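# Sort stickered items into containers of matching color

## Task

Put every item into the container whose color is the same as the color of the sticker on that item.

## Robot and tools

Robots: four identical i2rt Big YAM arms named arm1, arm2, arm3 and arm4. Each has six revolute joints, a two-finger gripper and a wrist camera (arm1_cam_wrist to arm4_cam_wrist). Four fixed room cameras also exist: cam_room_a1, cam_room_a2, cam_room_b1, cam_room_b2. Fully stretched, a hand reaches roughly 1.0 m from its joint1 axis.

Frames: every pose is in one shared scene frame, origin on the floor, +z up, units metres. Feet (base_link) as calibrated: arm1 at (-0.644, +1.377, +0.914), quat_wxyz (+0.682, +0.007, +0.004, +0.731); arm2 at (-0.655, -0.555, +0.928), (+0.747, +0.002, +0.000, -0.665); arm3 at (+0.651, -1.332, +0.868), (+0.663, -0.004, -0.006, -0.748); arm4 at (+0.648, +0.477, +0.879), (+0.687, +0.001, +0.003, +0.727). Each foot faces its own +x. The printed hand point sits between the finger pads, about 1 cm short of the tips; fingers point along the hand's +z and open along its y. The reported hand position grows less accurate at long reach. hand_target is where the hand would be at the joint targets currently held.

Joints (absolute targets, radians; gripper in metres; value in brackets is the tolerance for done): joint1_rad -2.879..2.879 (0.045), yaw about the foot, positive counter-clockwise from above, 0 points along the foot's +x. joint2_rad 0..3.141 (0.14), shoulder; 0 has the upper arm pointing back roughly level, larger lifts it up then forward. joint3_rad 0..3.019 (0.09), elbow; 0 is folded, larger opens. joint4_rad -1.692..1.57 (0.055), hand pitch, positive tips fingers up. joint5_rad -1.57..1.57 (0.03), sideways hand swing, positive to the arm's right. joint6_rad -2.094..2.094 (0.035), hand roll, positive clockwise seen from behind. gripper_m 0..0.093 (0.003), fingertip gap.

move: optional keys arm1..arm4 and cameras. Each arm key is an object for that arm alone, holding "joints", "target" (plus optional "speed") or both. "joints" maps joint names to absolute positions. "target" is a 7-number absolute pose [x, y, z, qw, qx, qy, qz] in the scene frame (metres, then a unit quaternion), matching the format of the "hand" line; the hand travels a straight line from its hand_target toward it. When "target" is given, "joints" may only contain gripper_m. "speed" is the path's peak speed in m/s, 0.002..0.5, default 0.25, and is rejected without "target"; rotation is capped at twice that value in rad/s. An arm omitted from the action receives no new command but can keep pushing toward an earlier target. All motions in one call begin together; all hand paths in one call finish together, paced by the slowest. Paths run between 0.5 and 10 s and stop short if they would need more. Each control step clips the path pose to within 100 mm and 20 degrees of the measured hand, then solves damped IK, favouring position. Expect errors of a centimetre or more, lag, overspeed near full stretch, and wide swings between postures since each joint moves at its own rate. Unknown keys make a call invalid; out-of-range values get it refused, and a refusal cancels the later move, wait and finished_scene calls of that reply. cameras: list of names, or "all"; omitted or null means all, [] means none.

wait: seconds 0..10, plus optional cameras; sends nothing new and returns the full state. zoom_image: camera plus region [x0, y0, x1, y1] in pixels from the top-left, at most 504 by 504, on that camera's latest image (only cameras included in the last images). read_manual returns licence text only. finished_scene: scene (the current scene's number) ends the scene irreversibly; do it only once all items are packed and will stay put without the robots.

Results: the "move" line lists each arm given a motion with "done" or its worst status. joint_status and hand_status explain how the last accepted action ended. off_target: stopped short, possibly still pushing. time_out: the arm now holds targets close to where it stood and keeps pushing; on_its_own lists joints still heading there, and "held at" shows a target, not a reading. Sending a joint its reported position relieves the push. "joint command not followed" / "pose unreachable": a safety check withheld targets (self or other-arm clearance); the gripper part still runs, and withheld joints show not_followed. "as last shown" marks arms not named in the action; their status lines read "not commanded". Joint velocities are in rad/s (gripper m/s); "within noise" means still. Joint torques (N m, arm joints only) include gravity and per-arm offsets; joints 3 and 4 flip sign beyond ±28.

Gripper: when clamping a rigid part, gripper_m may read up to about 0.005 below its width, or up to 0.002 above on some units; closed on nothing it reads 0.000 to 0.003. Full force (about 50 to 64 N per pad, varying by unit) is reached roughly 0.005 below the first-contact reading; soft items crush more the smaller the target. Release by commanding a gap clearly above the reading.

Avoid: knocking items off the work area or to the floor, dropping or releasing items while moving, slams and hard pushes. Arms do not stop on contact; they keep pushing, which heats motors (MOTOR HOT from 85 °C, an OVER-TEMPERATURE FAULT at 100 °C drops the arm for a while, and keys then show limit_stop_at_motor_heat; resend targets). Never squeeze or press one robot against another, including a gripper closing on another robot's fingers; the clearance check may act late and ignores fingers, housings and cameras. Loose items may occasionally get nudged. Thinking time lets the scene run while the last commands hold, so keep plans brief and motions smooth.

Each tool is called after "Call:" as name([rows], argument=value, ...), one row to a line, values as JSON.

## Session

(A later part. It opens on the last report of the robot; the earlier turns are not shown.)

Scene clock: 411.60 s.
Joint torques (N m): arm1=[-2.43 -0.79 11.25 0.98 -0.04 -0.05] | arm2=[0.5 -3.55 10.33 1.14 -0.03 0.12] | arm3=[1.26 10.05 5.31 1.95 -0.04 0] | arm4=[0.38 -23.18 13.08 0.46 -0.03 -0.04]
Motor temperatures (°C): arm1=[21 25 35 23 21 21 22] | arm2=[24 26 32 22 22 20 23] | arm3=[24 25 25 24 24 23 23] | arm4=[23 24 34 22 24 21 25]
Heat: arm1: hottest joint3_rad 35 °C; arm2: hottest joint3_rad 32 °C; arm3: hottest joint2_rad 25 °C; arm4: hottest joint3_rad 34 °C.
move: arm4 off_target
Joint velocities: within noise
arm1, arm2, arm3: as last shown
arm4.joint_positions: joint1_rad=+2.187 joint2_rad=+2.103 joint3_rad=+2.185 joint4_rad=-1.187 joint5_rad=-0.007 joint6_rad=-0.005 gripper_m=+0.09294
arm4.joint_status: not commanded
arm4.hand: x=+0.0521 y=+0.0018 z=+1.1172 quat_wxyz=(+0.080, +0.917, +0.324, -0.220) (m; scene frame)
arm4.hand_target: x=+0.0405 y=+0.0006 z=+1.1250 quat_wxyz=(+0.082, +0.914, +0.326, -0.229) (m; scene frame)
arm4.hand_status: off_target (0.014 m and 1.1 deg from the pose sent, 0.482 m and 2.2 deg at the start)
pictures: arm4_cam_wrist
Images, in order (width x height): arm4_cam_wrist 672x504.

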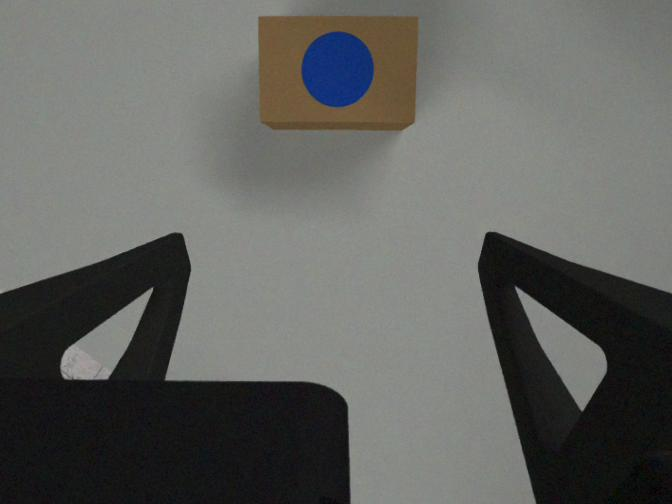

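Call:
move(arm4={"target":[0.003,-0.034,1.09,0.0814,0.9138,0.3263,-0.2278],"speed":0.2}, cameras=[])

Call:
move(arm4={"target":[0.003,-0.034,1.005,0.0814,0.9138,0.3263,-0.2278],"speed":0.12}, cameras=["arm4_cam_wrist"])

Scene clock: 418.43 s.
Joint torques (N m): arm1=[-2.2 0.21 11.47 1.01 -0.03 -0.03] | arm2=[0.5 -3.49 10.33 1.17 -0.03 0.12] | arm3=[1.32 10.11 5.35 1.98 -0.05 -0.02] | arm4=[0.56 -26.05 12.92 0.35 0.03 -0.06]
Motor temperatures (°C): arm1=[21 25 35 23 21 21 22] | arm2=[24 26 32 22 22 20 23] | arm3=[24 25 25 24 24 23 23] | arm4=[23 25 35 22 24 21 25]
Heat: arm1: hottest joint3_rad 35 °C; arm2: hottest joint3_rad 32 °C; arm3: hottest joint2_rad 25 °C; arm4: hottest joint3_rad 35 °C.
move: arm4 done
Joint velocities: within noise
arm1, arm2: as last shown
arm3.joint_positions: joint1_rad=+0.075 joint2_rad=+0.276 joint3_rad=+1.523 joint4_rad=-1.599 joint5_rad=-0.185 joint6_rad=-0.597 gripper_m=+0.09396
arm3.joint_status: not commanded
arm3.hand: x=+0.6803 y=-1.3506 z=+1.4452 quat_wxyz=(-0.326, -0.350, -0.735, +0.481) (m; scene frame)
arm3.hand_target: x=+0.6804 y=-1.3484 z=+1.4507 quat_wxyz=(-0.328, -0.347, -0.731, +0.487) (m; scene frame)
arm3.hand_status: not commanded
arm4.joint_positions: joint1_rad=+2.187 joint2_rad=+2.309 joint3_rad=+2.457 joint4_rad=-1.250 joint5_rad=-0.007 joint6_rad=-0.006 gripper_m=+0.09294
arm4.joint_status: not commanded
arm4.hand: x=+0.0112 y=-0.0308 z=+1.0854 quat_wxyz=(+0.080, +0.916, +0.324, -0.221) (m; scene frame)
arm4.hand_target: x=+0.0034 y=-0.0335 z=+1.0898 quat_wxyz=(+0.082, +0.914, +0.326, -0.229) (m; scene frame)
arm4.hand_status: done (0.010 m and 0.9 deg from the pose sent, 0.067 m and 1.1 deg at the start)
pictures: none
No camera images: "cameras" was empty.

Scene clock: 419.70 s.
Joint torques (N m): arm1=[-2.55 0.44 11.33 0.85 0.01 -0.06] | arm2=[0.5 -3.43 10.32 1.14 -0.03 0.12] | arm3=[1.2 10.11 5.35 1.94 -0.05 -0.01] | arm4=[0.62 -27.69 8.68 1.21 0.02 -0.05]
Motor temperatures (°C): arm1=[21 25 35 23 21 21 22] | arm2=[24 26 32 22 22 20 23] | arm3=[24 25 25 24 24 23 23] | arm4=[23 26 35 22 24 21 25]
Heat: arm1: hottest joint3_rad 35 °C; arm2: hottest joint3_rad 32 °C; arm3: hottest joint2_rad 25 °C; arm4: hottest joint3_rad 35 °C.
move: arm4 done
Joint velocities: within noise
arm1.joint_positions: joint1_rad=-2.250 joint2_rad=+0.790 joint3_rad=+1.014 joint4_rad=-1.239 joint5_rad=-0.010 joint6_rad=+0.002 gripper_m=+0.09293
arm1.joint_status: not commanded
arm1.hand: x=-0.3878 y=+1.2023 z=+1.2329 quat_wxyz=(-0.255, -0.288, -0.919, +0.079) (m; scene frame)
arm1.hand_target: x=-0.3900 y=+1.2000 z=+1.2301 quat_wxyz=(-0.247, -0.291, -0.921, +0.078) (m; scene frame)
arm1.hand_status: not commanded
arm2.joint_positions: joint1_rad=+2.127 joint2_rad=+0.837 joint3_rad=+1.062 joint4_rad=-1.322 joint5_rad=-0.001 joint6_rad=-0.011 gripper_m=+0.09289
arm2.joint_status: not commanded
arm2.hand: x=-0.4184 y=-0.3675 z=+1.2529 quat_wxyz=(-0.223, +0.326, -0.915, -0.078) (m; scene frame)
arm2.hand_target: x=-0.4201 y=-0.3701 z=+1.2403 quat_wxyz=(-0.204, +0.324, -0.921, -0.072) (m; scene frame)
arm2.hand_status: not commanded
arm3: as last shown
arm4.joint_positions: joint1_rad=+2.187 joint2_rad=+2.308 joint3_rad=+2.258 joint4_rad=-1.040 joint5_rad=-0.006 joint6_rad=-0.006 gripper_m=+0.09294
arm4.joint_status: not commanded
arm4.hand: x=+0.0061 y=-0.0350 z=+1.0122 quat_wxyz=(+0.082, +0.915, +0.324, -0.227) (m; scene frame)
arm4.hand_target: x=+0.0032 y=-0.0340 z=+1.0048 quat_wxyz=(+0.081, +0.914, +0.326, -0.228) (m; scene frame)
arm4.hand_status: done (0.008 m and 0.3 deg from the pose sent, 0.081 m and 0.9 deg at the start)
pictures: arm4_cam_wrist
Images, in order (width x height): arm4_cam_wrist 672x504.

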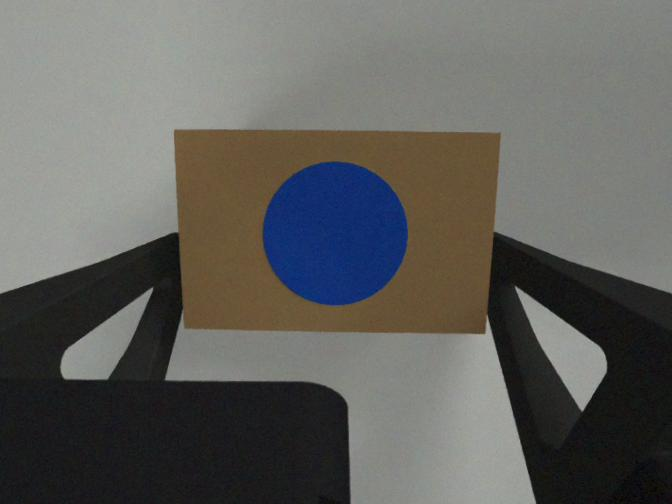

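Call:
move(arm4={"joints":{"gripper_m":0.055}}, cameras=[])

Call:
move(arm4={"target":[0.42,0.30,1.22,0.0814,0.9138,0.3263,-0.2278],"speed":0.35}, cameras=["arm4_cam_wrist"])

Call:
move(arm4={"joints":{"joint1_rad":-1.77,"joint2_rad":1.4,"joint3_rad":1.15,"joint4_rad":-0.8,"joint5_rad":0,"joint6_rad":0}}, cameras=["arm4_cam_wrist"])

Scene clock: 427.00 s.
Joint torques (N m): arm1=[-2.37 0.32 11.1 0.87 -0.01 -0.04] | arm2=[0.5 -3.43 10.33 1.18 -0.03 0.12] | arm3=[1.2 10.17 5.33 1.94 -0.04 -0.01] | arm4=[0.32 -27.46 8.84 1.25 0.02 -0.03]
Motor temperatures (°C): arm1=[21 25 35 23 21 21 22] | arm2=[24 26 32 22 22 20 23] | arm3=[24 25 25 24 24 23 23] | arm4=[23 26 34 22 24 21 25]
Heat: arm1: hottest joint3_rad 35 °C; arm2: hottest joint3_rad 32 °C; arm3: hottest joint2_rad 25 °C; arm4: hottest joint3_rad 34 °C.
move: arm4 off_target
Joint velocities: within noise
arm1, arm2, arm3: as last shown
arm4.joint_positions: joint1_rad=+2.187 joint2_rad=+2.308 joint3_rad=+2.258 joint4_rad=-1.040 joint5_rad=-0.006 joint6_rad=-0.006 gripper_m=+0.06940
arm4.joint_status: gripper_m off_target (ended at +0.06943, target +0.05500)
arm4.hand: x=+0.0061 y=-0.0350 z=+1.0122 quat_wxyz=(+0.082, +0.915, +0.324, -0.227) (m; scene frame)
arm4.hand_target: x=+0.0032 y=-0.0340 z=+1.0048 quat_wxyz=(+0.081, +0.914, +0.326, -0.227) (m; scene frame)
arm4.hand_status: not commanded
pictures: none
No camera images: "cameras" was empty.

Scene clock: 429.47 s.
Joint torques (N m): arm1=[-2.84 0.03 11.21 0.87 -0.02 -0.06] | arm2=[0.44 -3.37 10.32 1.17 -0.03 0.12] | arm3=[1.26 10.05 5.35 1.98 -0.06 -0.01] | arm4=[0.09 -2.26 8.81 0.54 -0.05 -0.11]
Motor temperatures (°C): arm1=[21 25 35 23 21 21 22] | arm2=[24 26 32 22 22 20 23] | arm3=[24 25 25 24 24 23 23] | arm4=[23 26 34 22 24 21 25]
Heat: arm1: hottest joint3_rad 35 °C; arm2: hottest joint3_rad 32 °C; arm3: hottest joint2_rad 25 °C; arm4: hottest joint3_rad 34 °C.
move: arm4 done
Joint velocities: within noise
arm1, arm2, arm3: as last shown
arm4.joint_positions: joint1_rad=+2.177 joint2_rad=+0.801 joint3_rad=+1.090 joint4_rad=-1.359 joint5_rad=-0.012 joint6_rad=-0.014 gripper_m=+0.06940
arm4.joint_status: not commanded
arm4.hand: x=+0.4209 y=+0.2981 z=+1.2238 quat_wxyz=(+0.085, +0.913, +0.323, -0.236) (m; scene frame)
arm4.hand_target: x=+0.4200 y=+0.3000 z=+1.2200 quat_wxyz=(+0.081, +0.914, +0.326, -0.228) (m; scene frame)
arm4.hand_status: done (0.004 m and 1.1 deg from the pose sent, 0.572 m and 0.3 deg at the start)
pictures: arm4_cam_wrist
Images, in order (width x height): arm4_cam_wrist 672x504.

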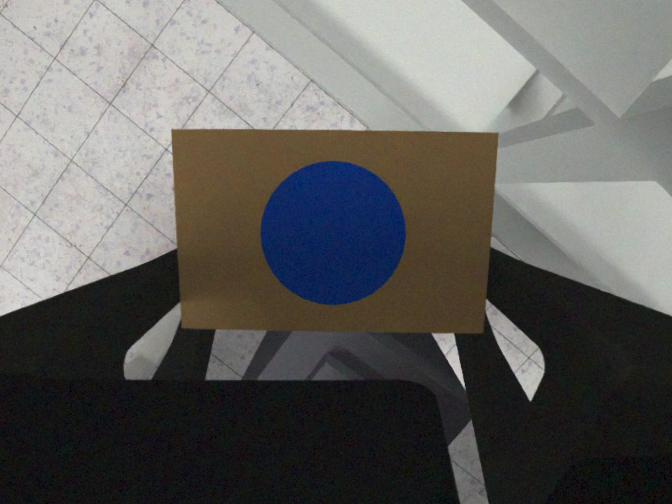

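Scene clock: 434.33 s.
Joint torques (N m): arm1=[-3.14 0.21 11.22 0.91 -0.06 -0.06] | arm2=[0.38 -3.49 10.32 1.17 -0.02 0.12] | arm3=[1.14 10.05 5.33 1.91 -0.06 -0.01] | arm4=[-27.69 -7.06 8.29 0.72 3.04 -1.37]
Motor temperatures (°C): arm1=[21 25 35 23 21 21 22] | arm2=[24 26 32 22 22 20 23] | arm3=[24 25 25 24 24 23 23] | arm4=[25 26 35 22 39 22 25]
Heat: arm1: hottest joint3_rad 35 °C; arm2: hottest joint3_rad 32 °C; arm3: hottest joint2_rad 25 °C; arm4: hottest joint5_rad 39 °C.
move: arm4 time_out
Joint velocities: within noise
arm1, arm2, arm3: as last shown
arm4.joint_positions: joint1_rad=+1.684 joint2_rad=+1.340 joint3_rad=+1.164 joint4_rad=-0.794 joint5_rad=-0.209 joint6_rad=+0.145 gripper_m=+0.06907
arm4.joint_status: joint1_rad time_out (moved -0.493 of -3.947); joint5_rad time_out (moved -0.197 of +0.012); joint6_rad time_out (moved +0.159 of +0.014); the others done
arm4.on_its_own: joint1_rad reads +1.684 and still pushes toward +1.298 since a time_out (your -1.770 is given up); joint5_rad reads -0.209 and still pushes toward -0.124 since a time_out (your +0.000 is given up); joint6_rad reads +0.145 and still pushes toward +0.000 since a time_out
arm4.hand: x=+0.1482 y=+0.3566 z=+1.1298 quat_wxyz=(+0.146, +0.949, +0.043, -0.277) (m; scene frame)
arm4.hand_target: x=+0.1402 y=+0.5687 z=+1.0898 quat_wxyz=(+0.033, +0.960, -0.089, -0.264) (m; scene frame)
arm4.hand_status: not commanded
pictures: arm4_cam_wrist
Images, in order (width x height): arm4_cam_wrist 672x504.

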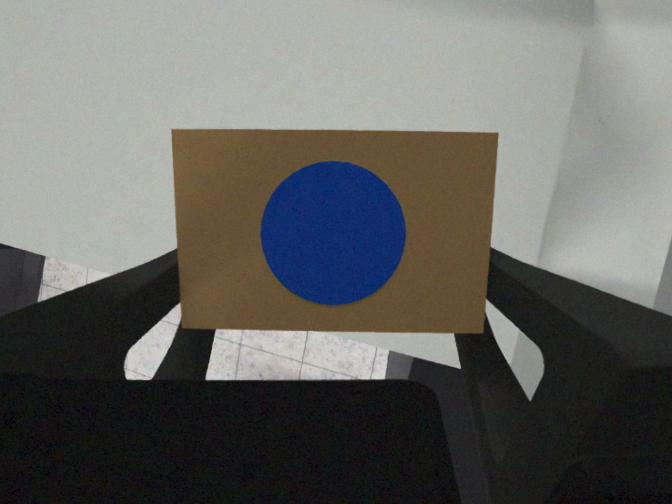

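Call:
move(arm4={"joints":{"joint1_rad":2.1,"joint5_rad":0,"joint6_rad":0}}, cameras=[])

Call:
move(arm4={"joints":{"joint2_rad":0.7,"joint3_rad":1.06,"joint4_rad":-1.3}}, cameras=["arm4_cam_wrist"])

Call:
move(arm4={"joints":{"joint1_rad":-1.77}}, cameras=[])

Call:
move(arm4={"joints":{"joint2_rad":1.4,"joint3_rad":1.15,"joint4_rad":-0.8}}, cameras=["arm4_cam_wrist"])

Scene clock: 441.37 s.
Joint torques (N m): arm1=[-2.84 -0.15 11.38 0.87 -0.01 0.02] | arm2=[0.44 -3.43 10.3 1.16 -0.03 0.12] | arm3=[1.26 10.05 5.31 1.94 -0.04 0] | arm4=[0.79 -11.93 9.02 0.69 0.12 -0.09]
Motor temperatures (°C): arm1=[21 25 35 23 21 21 22] | arm2=[24 26 32 22 22 20 23] | arm3=[24 25 25 24 24 23 23] | arm4=[26 25 35 22 38 23 26]
Heat: arm1: hottest joint3_rad 35 °C; arm2: hottest joint3_rad 32 °C; arm3: hottest joint2_rad 25 °C; arm4: hottest joint5_rad 38 °C.
move: arm4 done
Joint velocities: within noise
arm1, arm2, arm3: as last shown
arm4.joint_positions: joint1_rad=+2.105 joint2_rad=+1.392 joint3_rad=+1.152 joint4_rad=-0.797 joint5_rad=-0.001 joint6_rad=+0.014 gripper_m=+0.06907
arm4.joint_status: all done
arm4.hand: x=+0.2189 y=+0.1903 z=+1.0950 quat_wxyz=(+0.080, +0.924, +0.274, -0.254) (m; scene frame)
arm4.hand_target: x=+0.2179 y=+0.1927 z=+1.0897 quat_wxyz=(+0.075, +0.924, +0.279, -0.249) (m; scene frame)
arm4.hand_status: not commanded
pictures: none
No camera images: "cameras" was empty.

Scene clock: 442.77 s.
Joint torques (N m): arm1=[-3.37 -0.26 11.22 0.94 -0.07 -0.09] | arm2=[0.44 -3.43 10.32 1.17 -0.03 0.12] | arm3=[1.32 10.11 5.31 1.95 -0.05 -0.01] | arm4=[0.91 -0.56 10.24 0.61 0.13 -0.1]
Motor temperatures (°C): arm1=[21 25 35 23 21 21 22] | arm2=[24 26 32 22 22 20 23] | arm3=[24 25 25 24 24 23 23] | arm4=[26 25 35 22 37 23 26]
Heat: arm1: hottest joint3_rad 35 °C; arm2: hottest joint3_rad 32 °C; arm3: hottest joint2_rad 25 °C; arm4: hottest joint5_rad 37 °C.
move: arm4 done
Joint velocities: within noise
arm1, arm2, arm3: as last shown
arm4.joint_positions: joint1_rad=+2.105 joint2_rad=+0.693 joint3_rad=+1.042 joint4_rad=-1.291 joint5_rad=-0.001 joint6_rad=+0.014 gripper_m=+0.06908
arm4.joint_status: all done
arm4.hand: x=+0.4189 y=+0.3244 z=+1.2371 quat_wxyz=(+0.093, +0.911, +0.270, -0.298) (m; scene frame)
arm4.hand_target: x=+0.4174 y=+0.3251 z=+1.2432 quat_wxyz=(+0.091, +0.909, +0.274, -0.300) (m; scene frame)
arm4.hand_status: not commanded
pictures: arm4_cam_wrist
Images, in order (width x height): arm4_cam_wrist 672x504.

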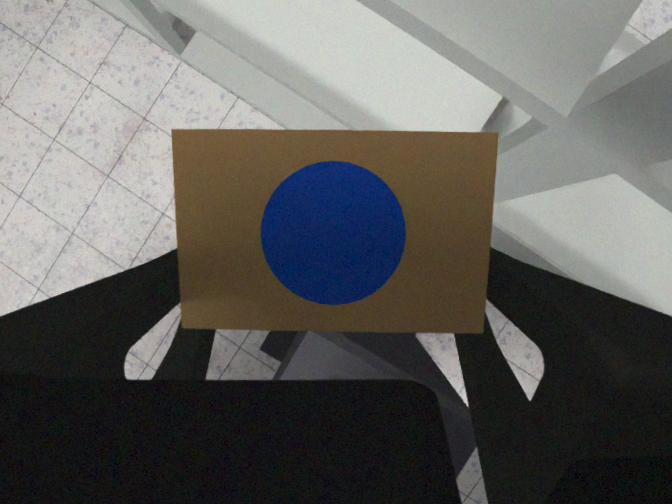

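Scene clock: 445.37 s.
Joint torques (N m): arm1=[-2.73 0.09 11.08 0.92 -0.06 -0.07] | arm2=[0.5 -3.37 10.32 1.18 -0.03 0.12] | arm3=[1.26 10.17 5.37 1.96 -0.04 0] | arm4=[0.5 -1.67 10.22 0.66 -0.03 -0.08]
Motor temperatures (°C): arm1=[21 25 35 23 21 21 22] | arm2=[24 26 33 22 22 20 23] | arm3=[24 25 25 24 24 23 23] | arm4=[25 25 34 22 35 22 26]
Heat: arm1: hottest joint3_rad 35 °C; arm2: hottest joint3_rad 33 °C; arm3: hottest joint2_rad 25 °C; arm4: hottest joint5_rad 35 °C.
move: arm4 done
Joint velocities: within noise
arm1, arm2, arm3: as last shown
arm4.joint_positions: joint1_rad=-1.766 joint2_rad=+0.701 joint3_rad=+1.042 joint4_rad=-1.291 joint5_rad=+0.003 joint6_rad=+0.010 gripper_m=+0.06912
arm4.joint_status: all done
arm4.hand: x=+0.9259 y=+0.4389 z=+1.2323 quat_wxyz=(-0.303, -0.071, -0.950, +0.023) (m; scene frame)
arm4.hand_target: x=+0.9251 y=+0.4386 z=+1.2403 quat_wxyz=(-0.307, -0.067, -0.949, +0.024) (m; scene frame)
arm4.hand_status: not commanded
pictures: none
No camera images: "cameras" was empty.

Scene clock: 446.73 s.
Joint torques (N m): arm1=[-3.31 0.15 11.3 0.84 -0.01 -0.04] | arm2=[0.5 -3.43 10.33 1.16 -0.03 0.12] | arm3=[1.2 10.11 5.35 1.95 -0.04 -0.01] | arm4=[0.73 -13.68 10.37 1.37 -0.03 -0.05]
Motor temperatures (°C): arm1=[21 25 35 23 21 21 22] | arm2=[24 25 33 22 22 20 23] | arm3=[24 25 25 24 24 23 23] | arm4=[25 25 34 22 34 22 26]
Heat: arm1: hottest joint3_rad 35 °C; arm2: hottest joint3_rad 33 °C; arm3: hottest joint2_rad 25 °C; arm4: hottest joint3_rad 34 °C.
move: arm4 done
Joint velocities: within noise
arm1, arm2: as last shown
arm3.joint_positions: joint1_rad=+0.075 joint2_rad=+0.276 joint3_rad=+1.523 joint4_rad=-1.599 joint5_rad=-0.185 joint6_rad=-0.597 gripper_m=+0.09396
arm3.joint_status: not commanded
arm3.hand: x=+0.6803 y=-1.3506 z=+1.4452 quat_wxyz=(-0.326, -0.350, -0.735, +0.481) (m; scene frame)
arm3.hand_target: x=+0.6804 y=-1.3484 z=+1.4507 quat_wxyz=(-0.328, -0.347, -0.731, +0.487) (m; scene frame)
arm3.hand_status: not commanded
arm4.joint_positions: joint1_rad=-1.766 joint2_rad=+1.406 joint3_rad=+1.126 joint4_rad=-0.817 joint5_rad=+0.003 joint6_rad=+0.010 gripper_m=+0.06912
arm4.joint_status: all done
arm4.hand: x=+1.1499 y=+0.4069 z=+1.0682 quat_wxyz=(-0.232, -0.072, -0.970, +0.018) (m; scene frame)
arm4.hand_target: x=+1.1603 y=+0.4042 z=+1.0844 quat_wxyz=(-0.255, -0.068, -0.964, +0.020) (m; scene frame)
arm4.hand_status: not commanded
pictures: arm4_cam_wrist
Images, in order (width x height): arm4_cam_wrist 672x504.

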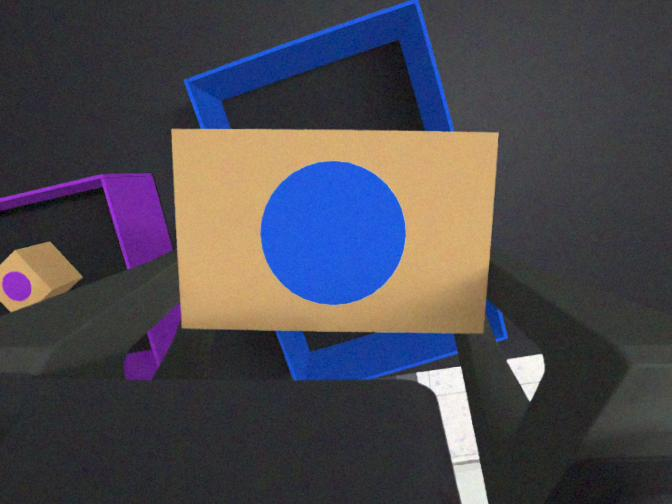

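Call:
move(arm4={"target":[1.145,0.40,0.775,-0.2333,0.0255,-0.9721,-0.0061],"speed":0.2}, cameras=["arm4_cam_wrist"])

Call:
move(arm4={"target":[1.145,0.40,0.735,-0.2333,0.0255,-0.9721,-0.0061],"speed":0.06}, cameras=["arm4_cam_wrist","cam_room_a2"])

Scene clock: 458.10 s.
Joint torques (N m): arm1=[-2.43 -0.09 11.28 0.96 -0.04 -0.06] | arm2=[0.5 -3.43 10.35 1.18 -0.03 0.12] | arm3=[1.32 10.11 5.34 1.94 -0.05 -0.01] | arm4=[-0.26 -15.5 4.52 1.28 -0.12 -0.11]
Motor temperatures (°C): arm1=[21 24 35 23 21 21 22] | arm2=[24 25 33 22 22 20 23] | arm3=[24 25 25 24 24 23 23] | arm4=[25 25 34 22 31 22 26]
Heat: arm1: hottest joint3_rad 35 °C; arm2: hottest joint3_rad 33 °C; arm3: hottest joint2_rad 25 °C; arm4: hottest joint3_rad 34 °C.
move: arm4 done
Joint velocities: within noise
arm1.joint_positions: joint1_rad=-2.250 joint2_rad=+0.790 joint3_rad=+1.014 joint4_rad=-1.239 joint5_rad=-0.010 joint6_rad=+0.002 gripper_m=+0.09293
arm1.joint_status: not commanded
arm1.hand: x=-0.3878 y=+1.2023 z=+1.2329 quat_wxyz=(-0.255, -0.288, -0.919, +0.079) (m; scene frame)
arm1.hand_target: x=-0.3900 y=+1.2000 z=+1.2301 quat_wxyz=(-0.247, -0.291, -0.921, +0.078) (m; scene frame)
arm1.hand_status: not commanded
arm2.joint_positions: joint1_rad=+2.127 joint2_rad=+0.837 joint3_rad=+1.062 joint4_rad=-1.322 joint5_rad=-0.001 joint6_rad=-0.011 gripper_m=+0.09289
arm2.joint_status: not commanded
arm2.hand: x=-0.4184 y=-0.3675 z=+1.2529 quat_wxyz=(-0.223, +0.326, -0.915, -0.078) (m; scene frame)
arm2.hand_target: x=-0.4201 y=-0.3701 z=+1.2403 quat_wxyz=(-0.204, +0.324, -0.921, -0.072) (m; scene frame)
arm2.hand_status: not commanded
arm3: as last shown
arm4.joint_positions: joint1_rad=-1.810 joint2_rad=+1.935 joint3_rad=+0.835 joint4_rad=-0.018 joint5_rad=-0.110 joint6_rad=-0.202 gripper_m=+0.06912
arm4.joint_status: not commanded
arm4.hand: x=+1.1427 y=+0.4042 z=+0.7763 quat_wxyz=(-0.228, +0.022, -0.973, -0.008) (m; scene frame)
arm4.hand_target: x=+1.1450 y=+0.4000 z=+0.7751 quat_wxyz=(-0.233, +0.025, -0.972, -0.006) (m; scene frame)
arm4.hand_status: done (0.005 m and 0.8 deg from the pose sent, 0.293 m and 11.6 deg at the start)
pictures: arm4_cam_wrist
Images, in order (width x height): arm4_cam_wrist 672x504.

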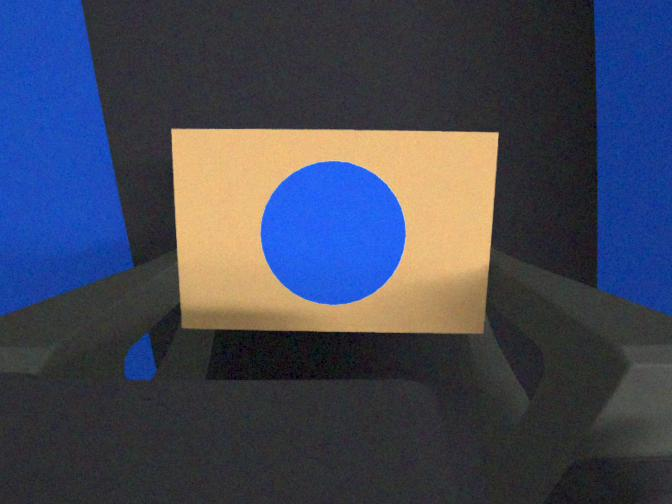

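Scene clock: 459.33 s.
Joint torques (N m): arm1=[-2.43 0.5 11.25 0.75 -0.03 -0.07] | arm2=[0.5 -3.49 10.3 1.18 -0.03 0.13] | arm3=[1.38 10.11 5.35 1.92 -0.05 -0.01] | arm4=[0.15 -14.74 4.56 1.39 -0.14 -0.11]
Motor temperatures (°C): arm1=[21 24 35 23 21 21 22] | arm2=[24 25 33 22 22 20 23] | arm3=[24 25 25 24 24 23 23] | arm4=[25 25 34 22 30 22 26]
Heat: arm1: hottest joint3_rad 35 °C; arm2: hottest joint3_rad 33 °C; arm3: hottest joint2_rad 25 °C; arm4: hottest joint3_rad 34 °C.
move: arm4 done
Joint velocities: within noise
arm1, arm2, arm3: as last shown
arm4.joint_positions: joint1_rad=-1.810 joint2_rad=+2.034 joint3_rad=+0.835 joint4_rad=+0.083 joint5_rad=-0.110 joint6_rad=-0.202 gripper_m=+0.06912
arm4.joint_status: not commanded
arm4.hand: x=+1.1402 y=+0.4045 z=+0.7400 quat_wxyz=(-0.229, +0.022, -0.973, -0.008) (m; scene frame)
arm4.hand_target: x=+1.1449 y=+0.4000 z=+0.7352 quat_wxyz=(-0.233, +0.025, -0.972, -0.006) (m; scene frame)
arm4.hand_status: done (0.008 m and 0.7 deg from the pose sent, 0.042 m and 0.8 deg at the start)
pictures: arm4_cam_wrist, cam_room_a2
Images, in order (width x height): arm4_cam_wrist 672x504, cam_room_a2 672x504.

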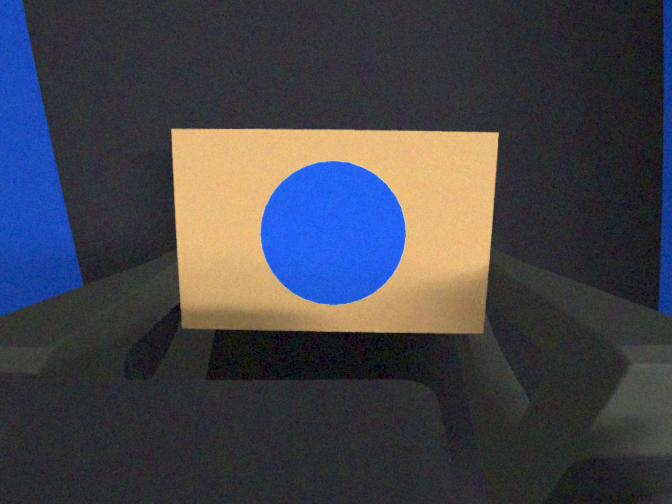

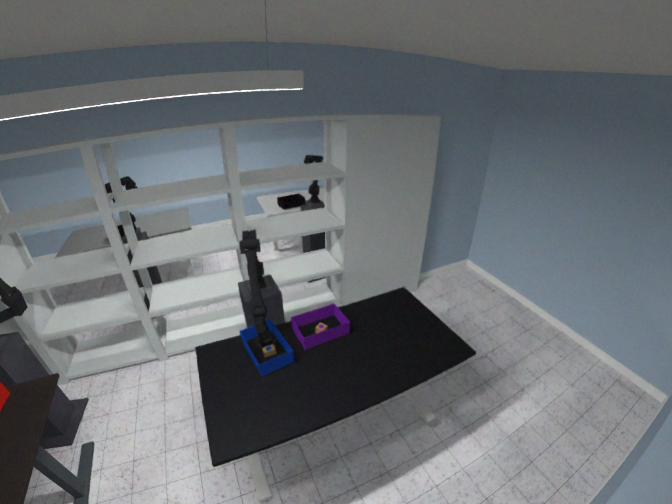

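Call:
move(arm4={"joints":{"gripper_m":0.09},"target":[1.145,0.40,0.733,-0.2333,0.0255,-0.9721,-0.0061]}, cameras=[])

Call:
move(arm4={"target":[1.08,0.40,0.95,-0.2333,0.0255,-0.9721,-0.0061],"speed":0.3}, cameras=["arm4_cam_wrist"])

Call:
finished_scene(scene=1)

Scene clock: 463.80 s.
Joint torques (N m): arm1=[-2.26 0.56 11.29 0.72 -0.06 -0.06] | arm2=[0.44 -3.43 10.33 1.16 -0.02 0.12] | arm3=[1.2 10.05 5.37 1.98 -0.05 0] | arm4=[0.26 -14.56 4.57 1.24 -0.09 -0.1]
Motor temperatures (°C): arm1=[21 24 36 23 21 21 22] | arm2=[24 25 33 22 22 20 23] | arm3=[24 25 25 24 24 23 23] | arm4=[25 25 33 22 29 22 26]
Heat: arm1: hottest joint3_rad 36 °C; arm2: hottest joint3_rad 33 °C; arm3: hottest joint2_rad 25 °C; arm4: hottest joint3_rad 33 °C.
move: arm4 done
Joint velocities: within noise
arm1, arm2, arm3: as last shown
arm4.joint_positions: joint1_rad=-1.810 joint2_rad=+2.034 joint3_rad=+0.835 joint4_rad=+0.090 joint5_rad=-0.110 joint6_rad=-0.202 gripper_m=+0.08992
arm4.joint_status: all done
arm4.hand: x=+1.1416 y=+0.4043 z=+0.7407 quat_wxyz=(-0.232, +0.022, -0.972, -0.007) (m; scene frame)
arm4.hand_target: x=+1.1448 y=+0.4000 z=+0.7332 quat_wxyz=(-0.233, +0.025, -0.972, -0.006) (m; scene frame)
arm4.hand_status: done (0.009 m and 0.4 deg from the pose sent, 0.010 m and 0.7 deg at the start)
pictures: none
No camera images: "cameras" was empty.

Scene clock: 465.23 s.
Joint torques (N m): arm1=[-2.96 0.38 11.3 0.79 -0.04 -0.06] | arm2=[0.44 -3.43 10.33 1.16 -0.04 0.12] | arm3=[1.14 9.99 5.38 1.95 -0.04 -0.01] | arm4=[0.21 -9.52 8.13 0.29 -0.12 -0.08]
Motor temperatures (°C): arm1=[21 24 36 23 21 21 22] | arm2=[24 25 33 22 22 20 23] | arm3=[24 25 25 24 24 23 23] | arm4=[25 25 33 22 29 22 26]
Heat: arm1: hottest joint3_rad 36 °C; arm2: hottest joint3_rad 33 °C; arm3: hottest joint2_rad 25 °C; arm4: hottest joint3_rad 33 °C.
move: arm4 done
Joint velocities: within noise
arm1, arm2, arm3: as last shown
arm4.joint_positions: joint1_rad=-1.846 joint2_rad=+1.377 joint3_rad=+0.754 joint4_rad=-0.474 joint5_rad=-0.126 joint6_rad=-0.234 gripper_m=+0.08992
arm4.joint_status: not commanded
arm4.hand: x=+1.0798 y=+0.4032 z=+0.9523 quat_wxyz=(-0.240, +0.023, -0.971, -0.005) (m; scene frame)
arm4.hand_target: x=+1.0800 y=+0.4000 z=+0.9501 quat_wxyz=(-0.234, +0.025, -0.972, -0.006) (m; scene frame)
arm4.hand_status: done (0.004 m and 0.8 deg from the pose sent, 0.218 m and 0.4 deg at the start)
pictures: arm4_cam_wrist
Images, in order (width x height): arm4_cam_wrist 672x504.

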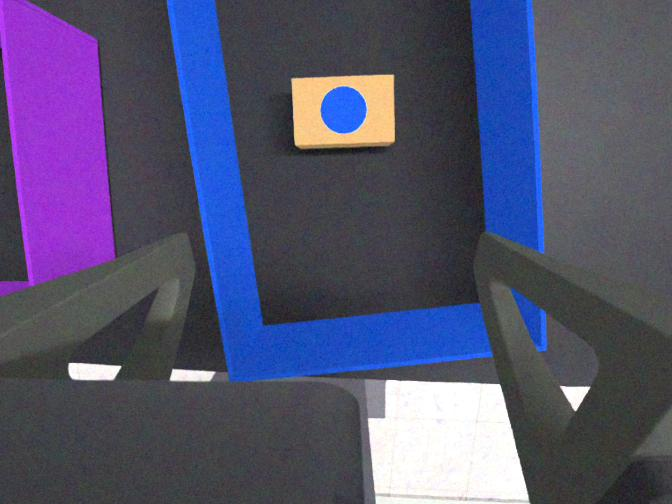

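The scene is finished: the task was done.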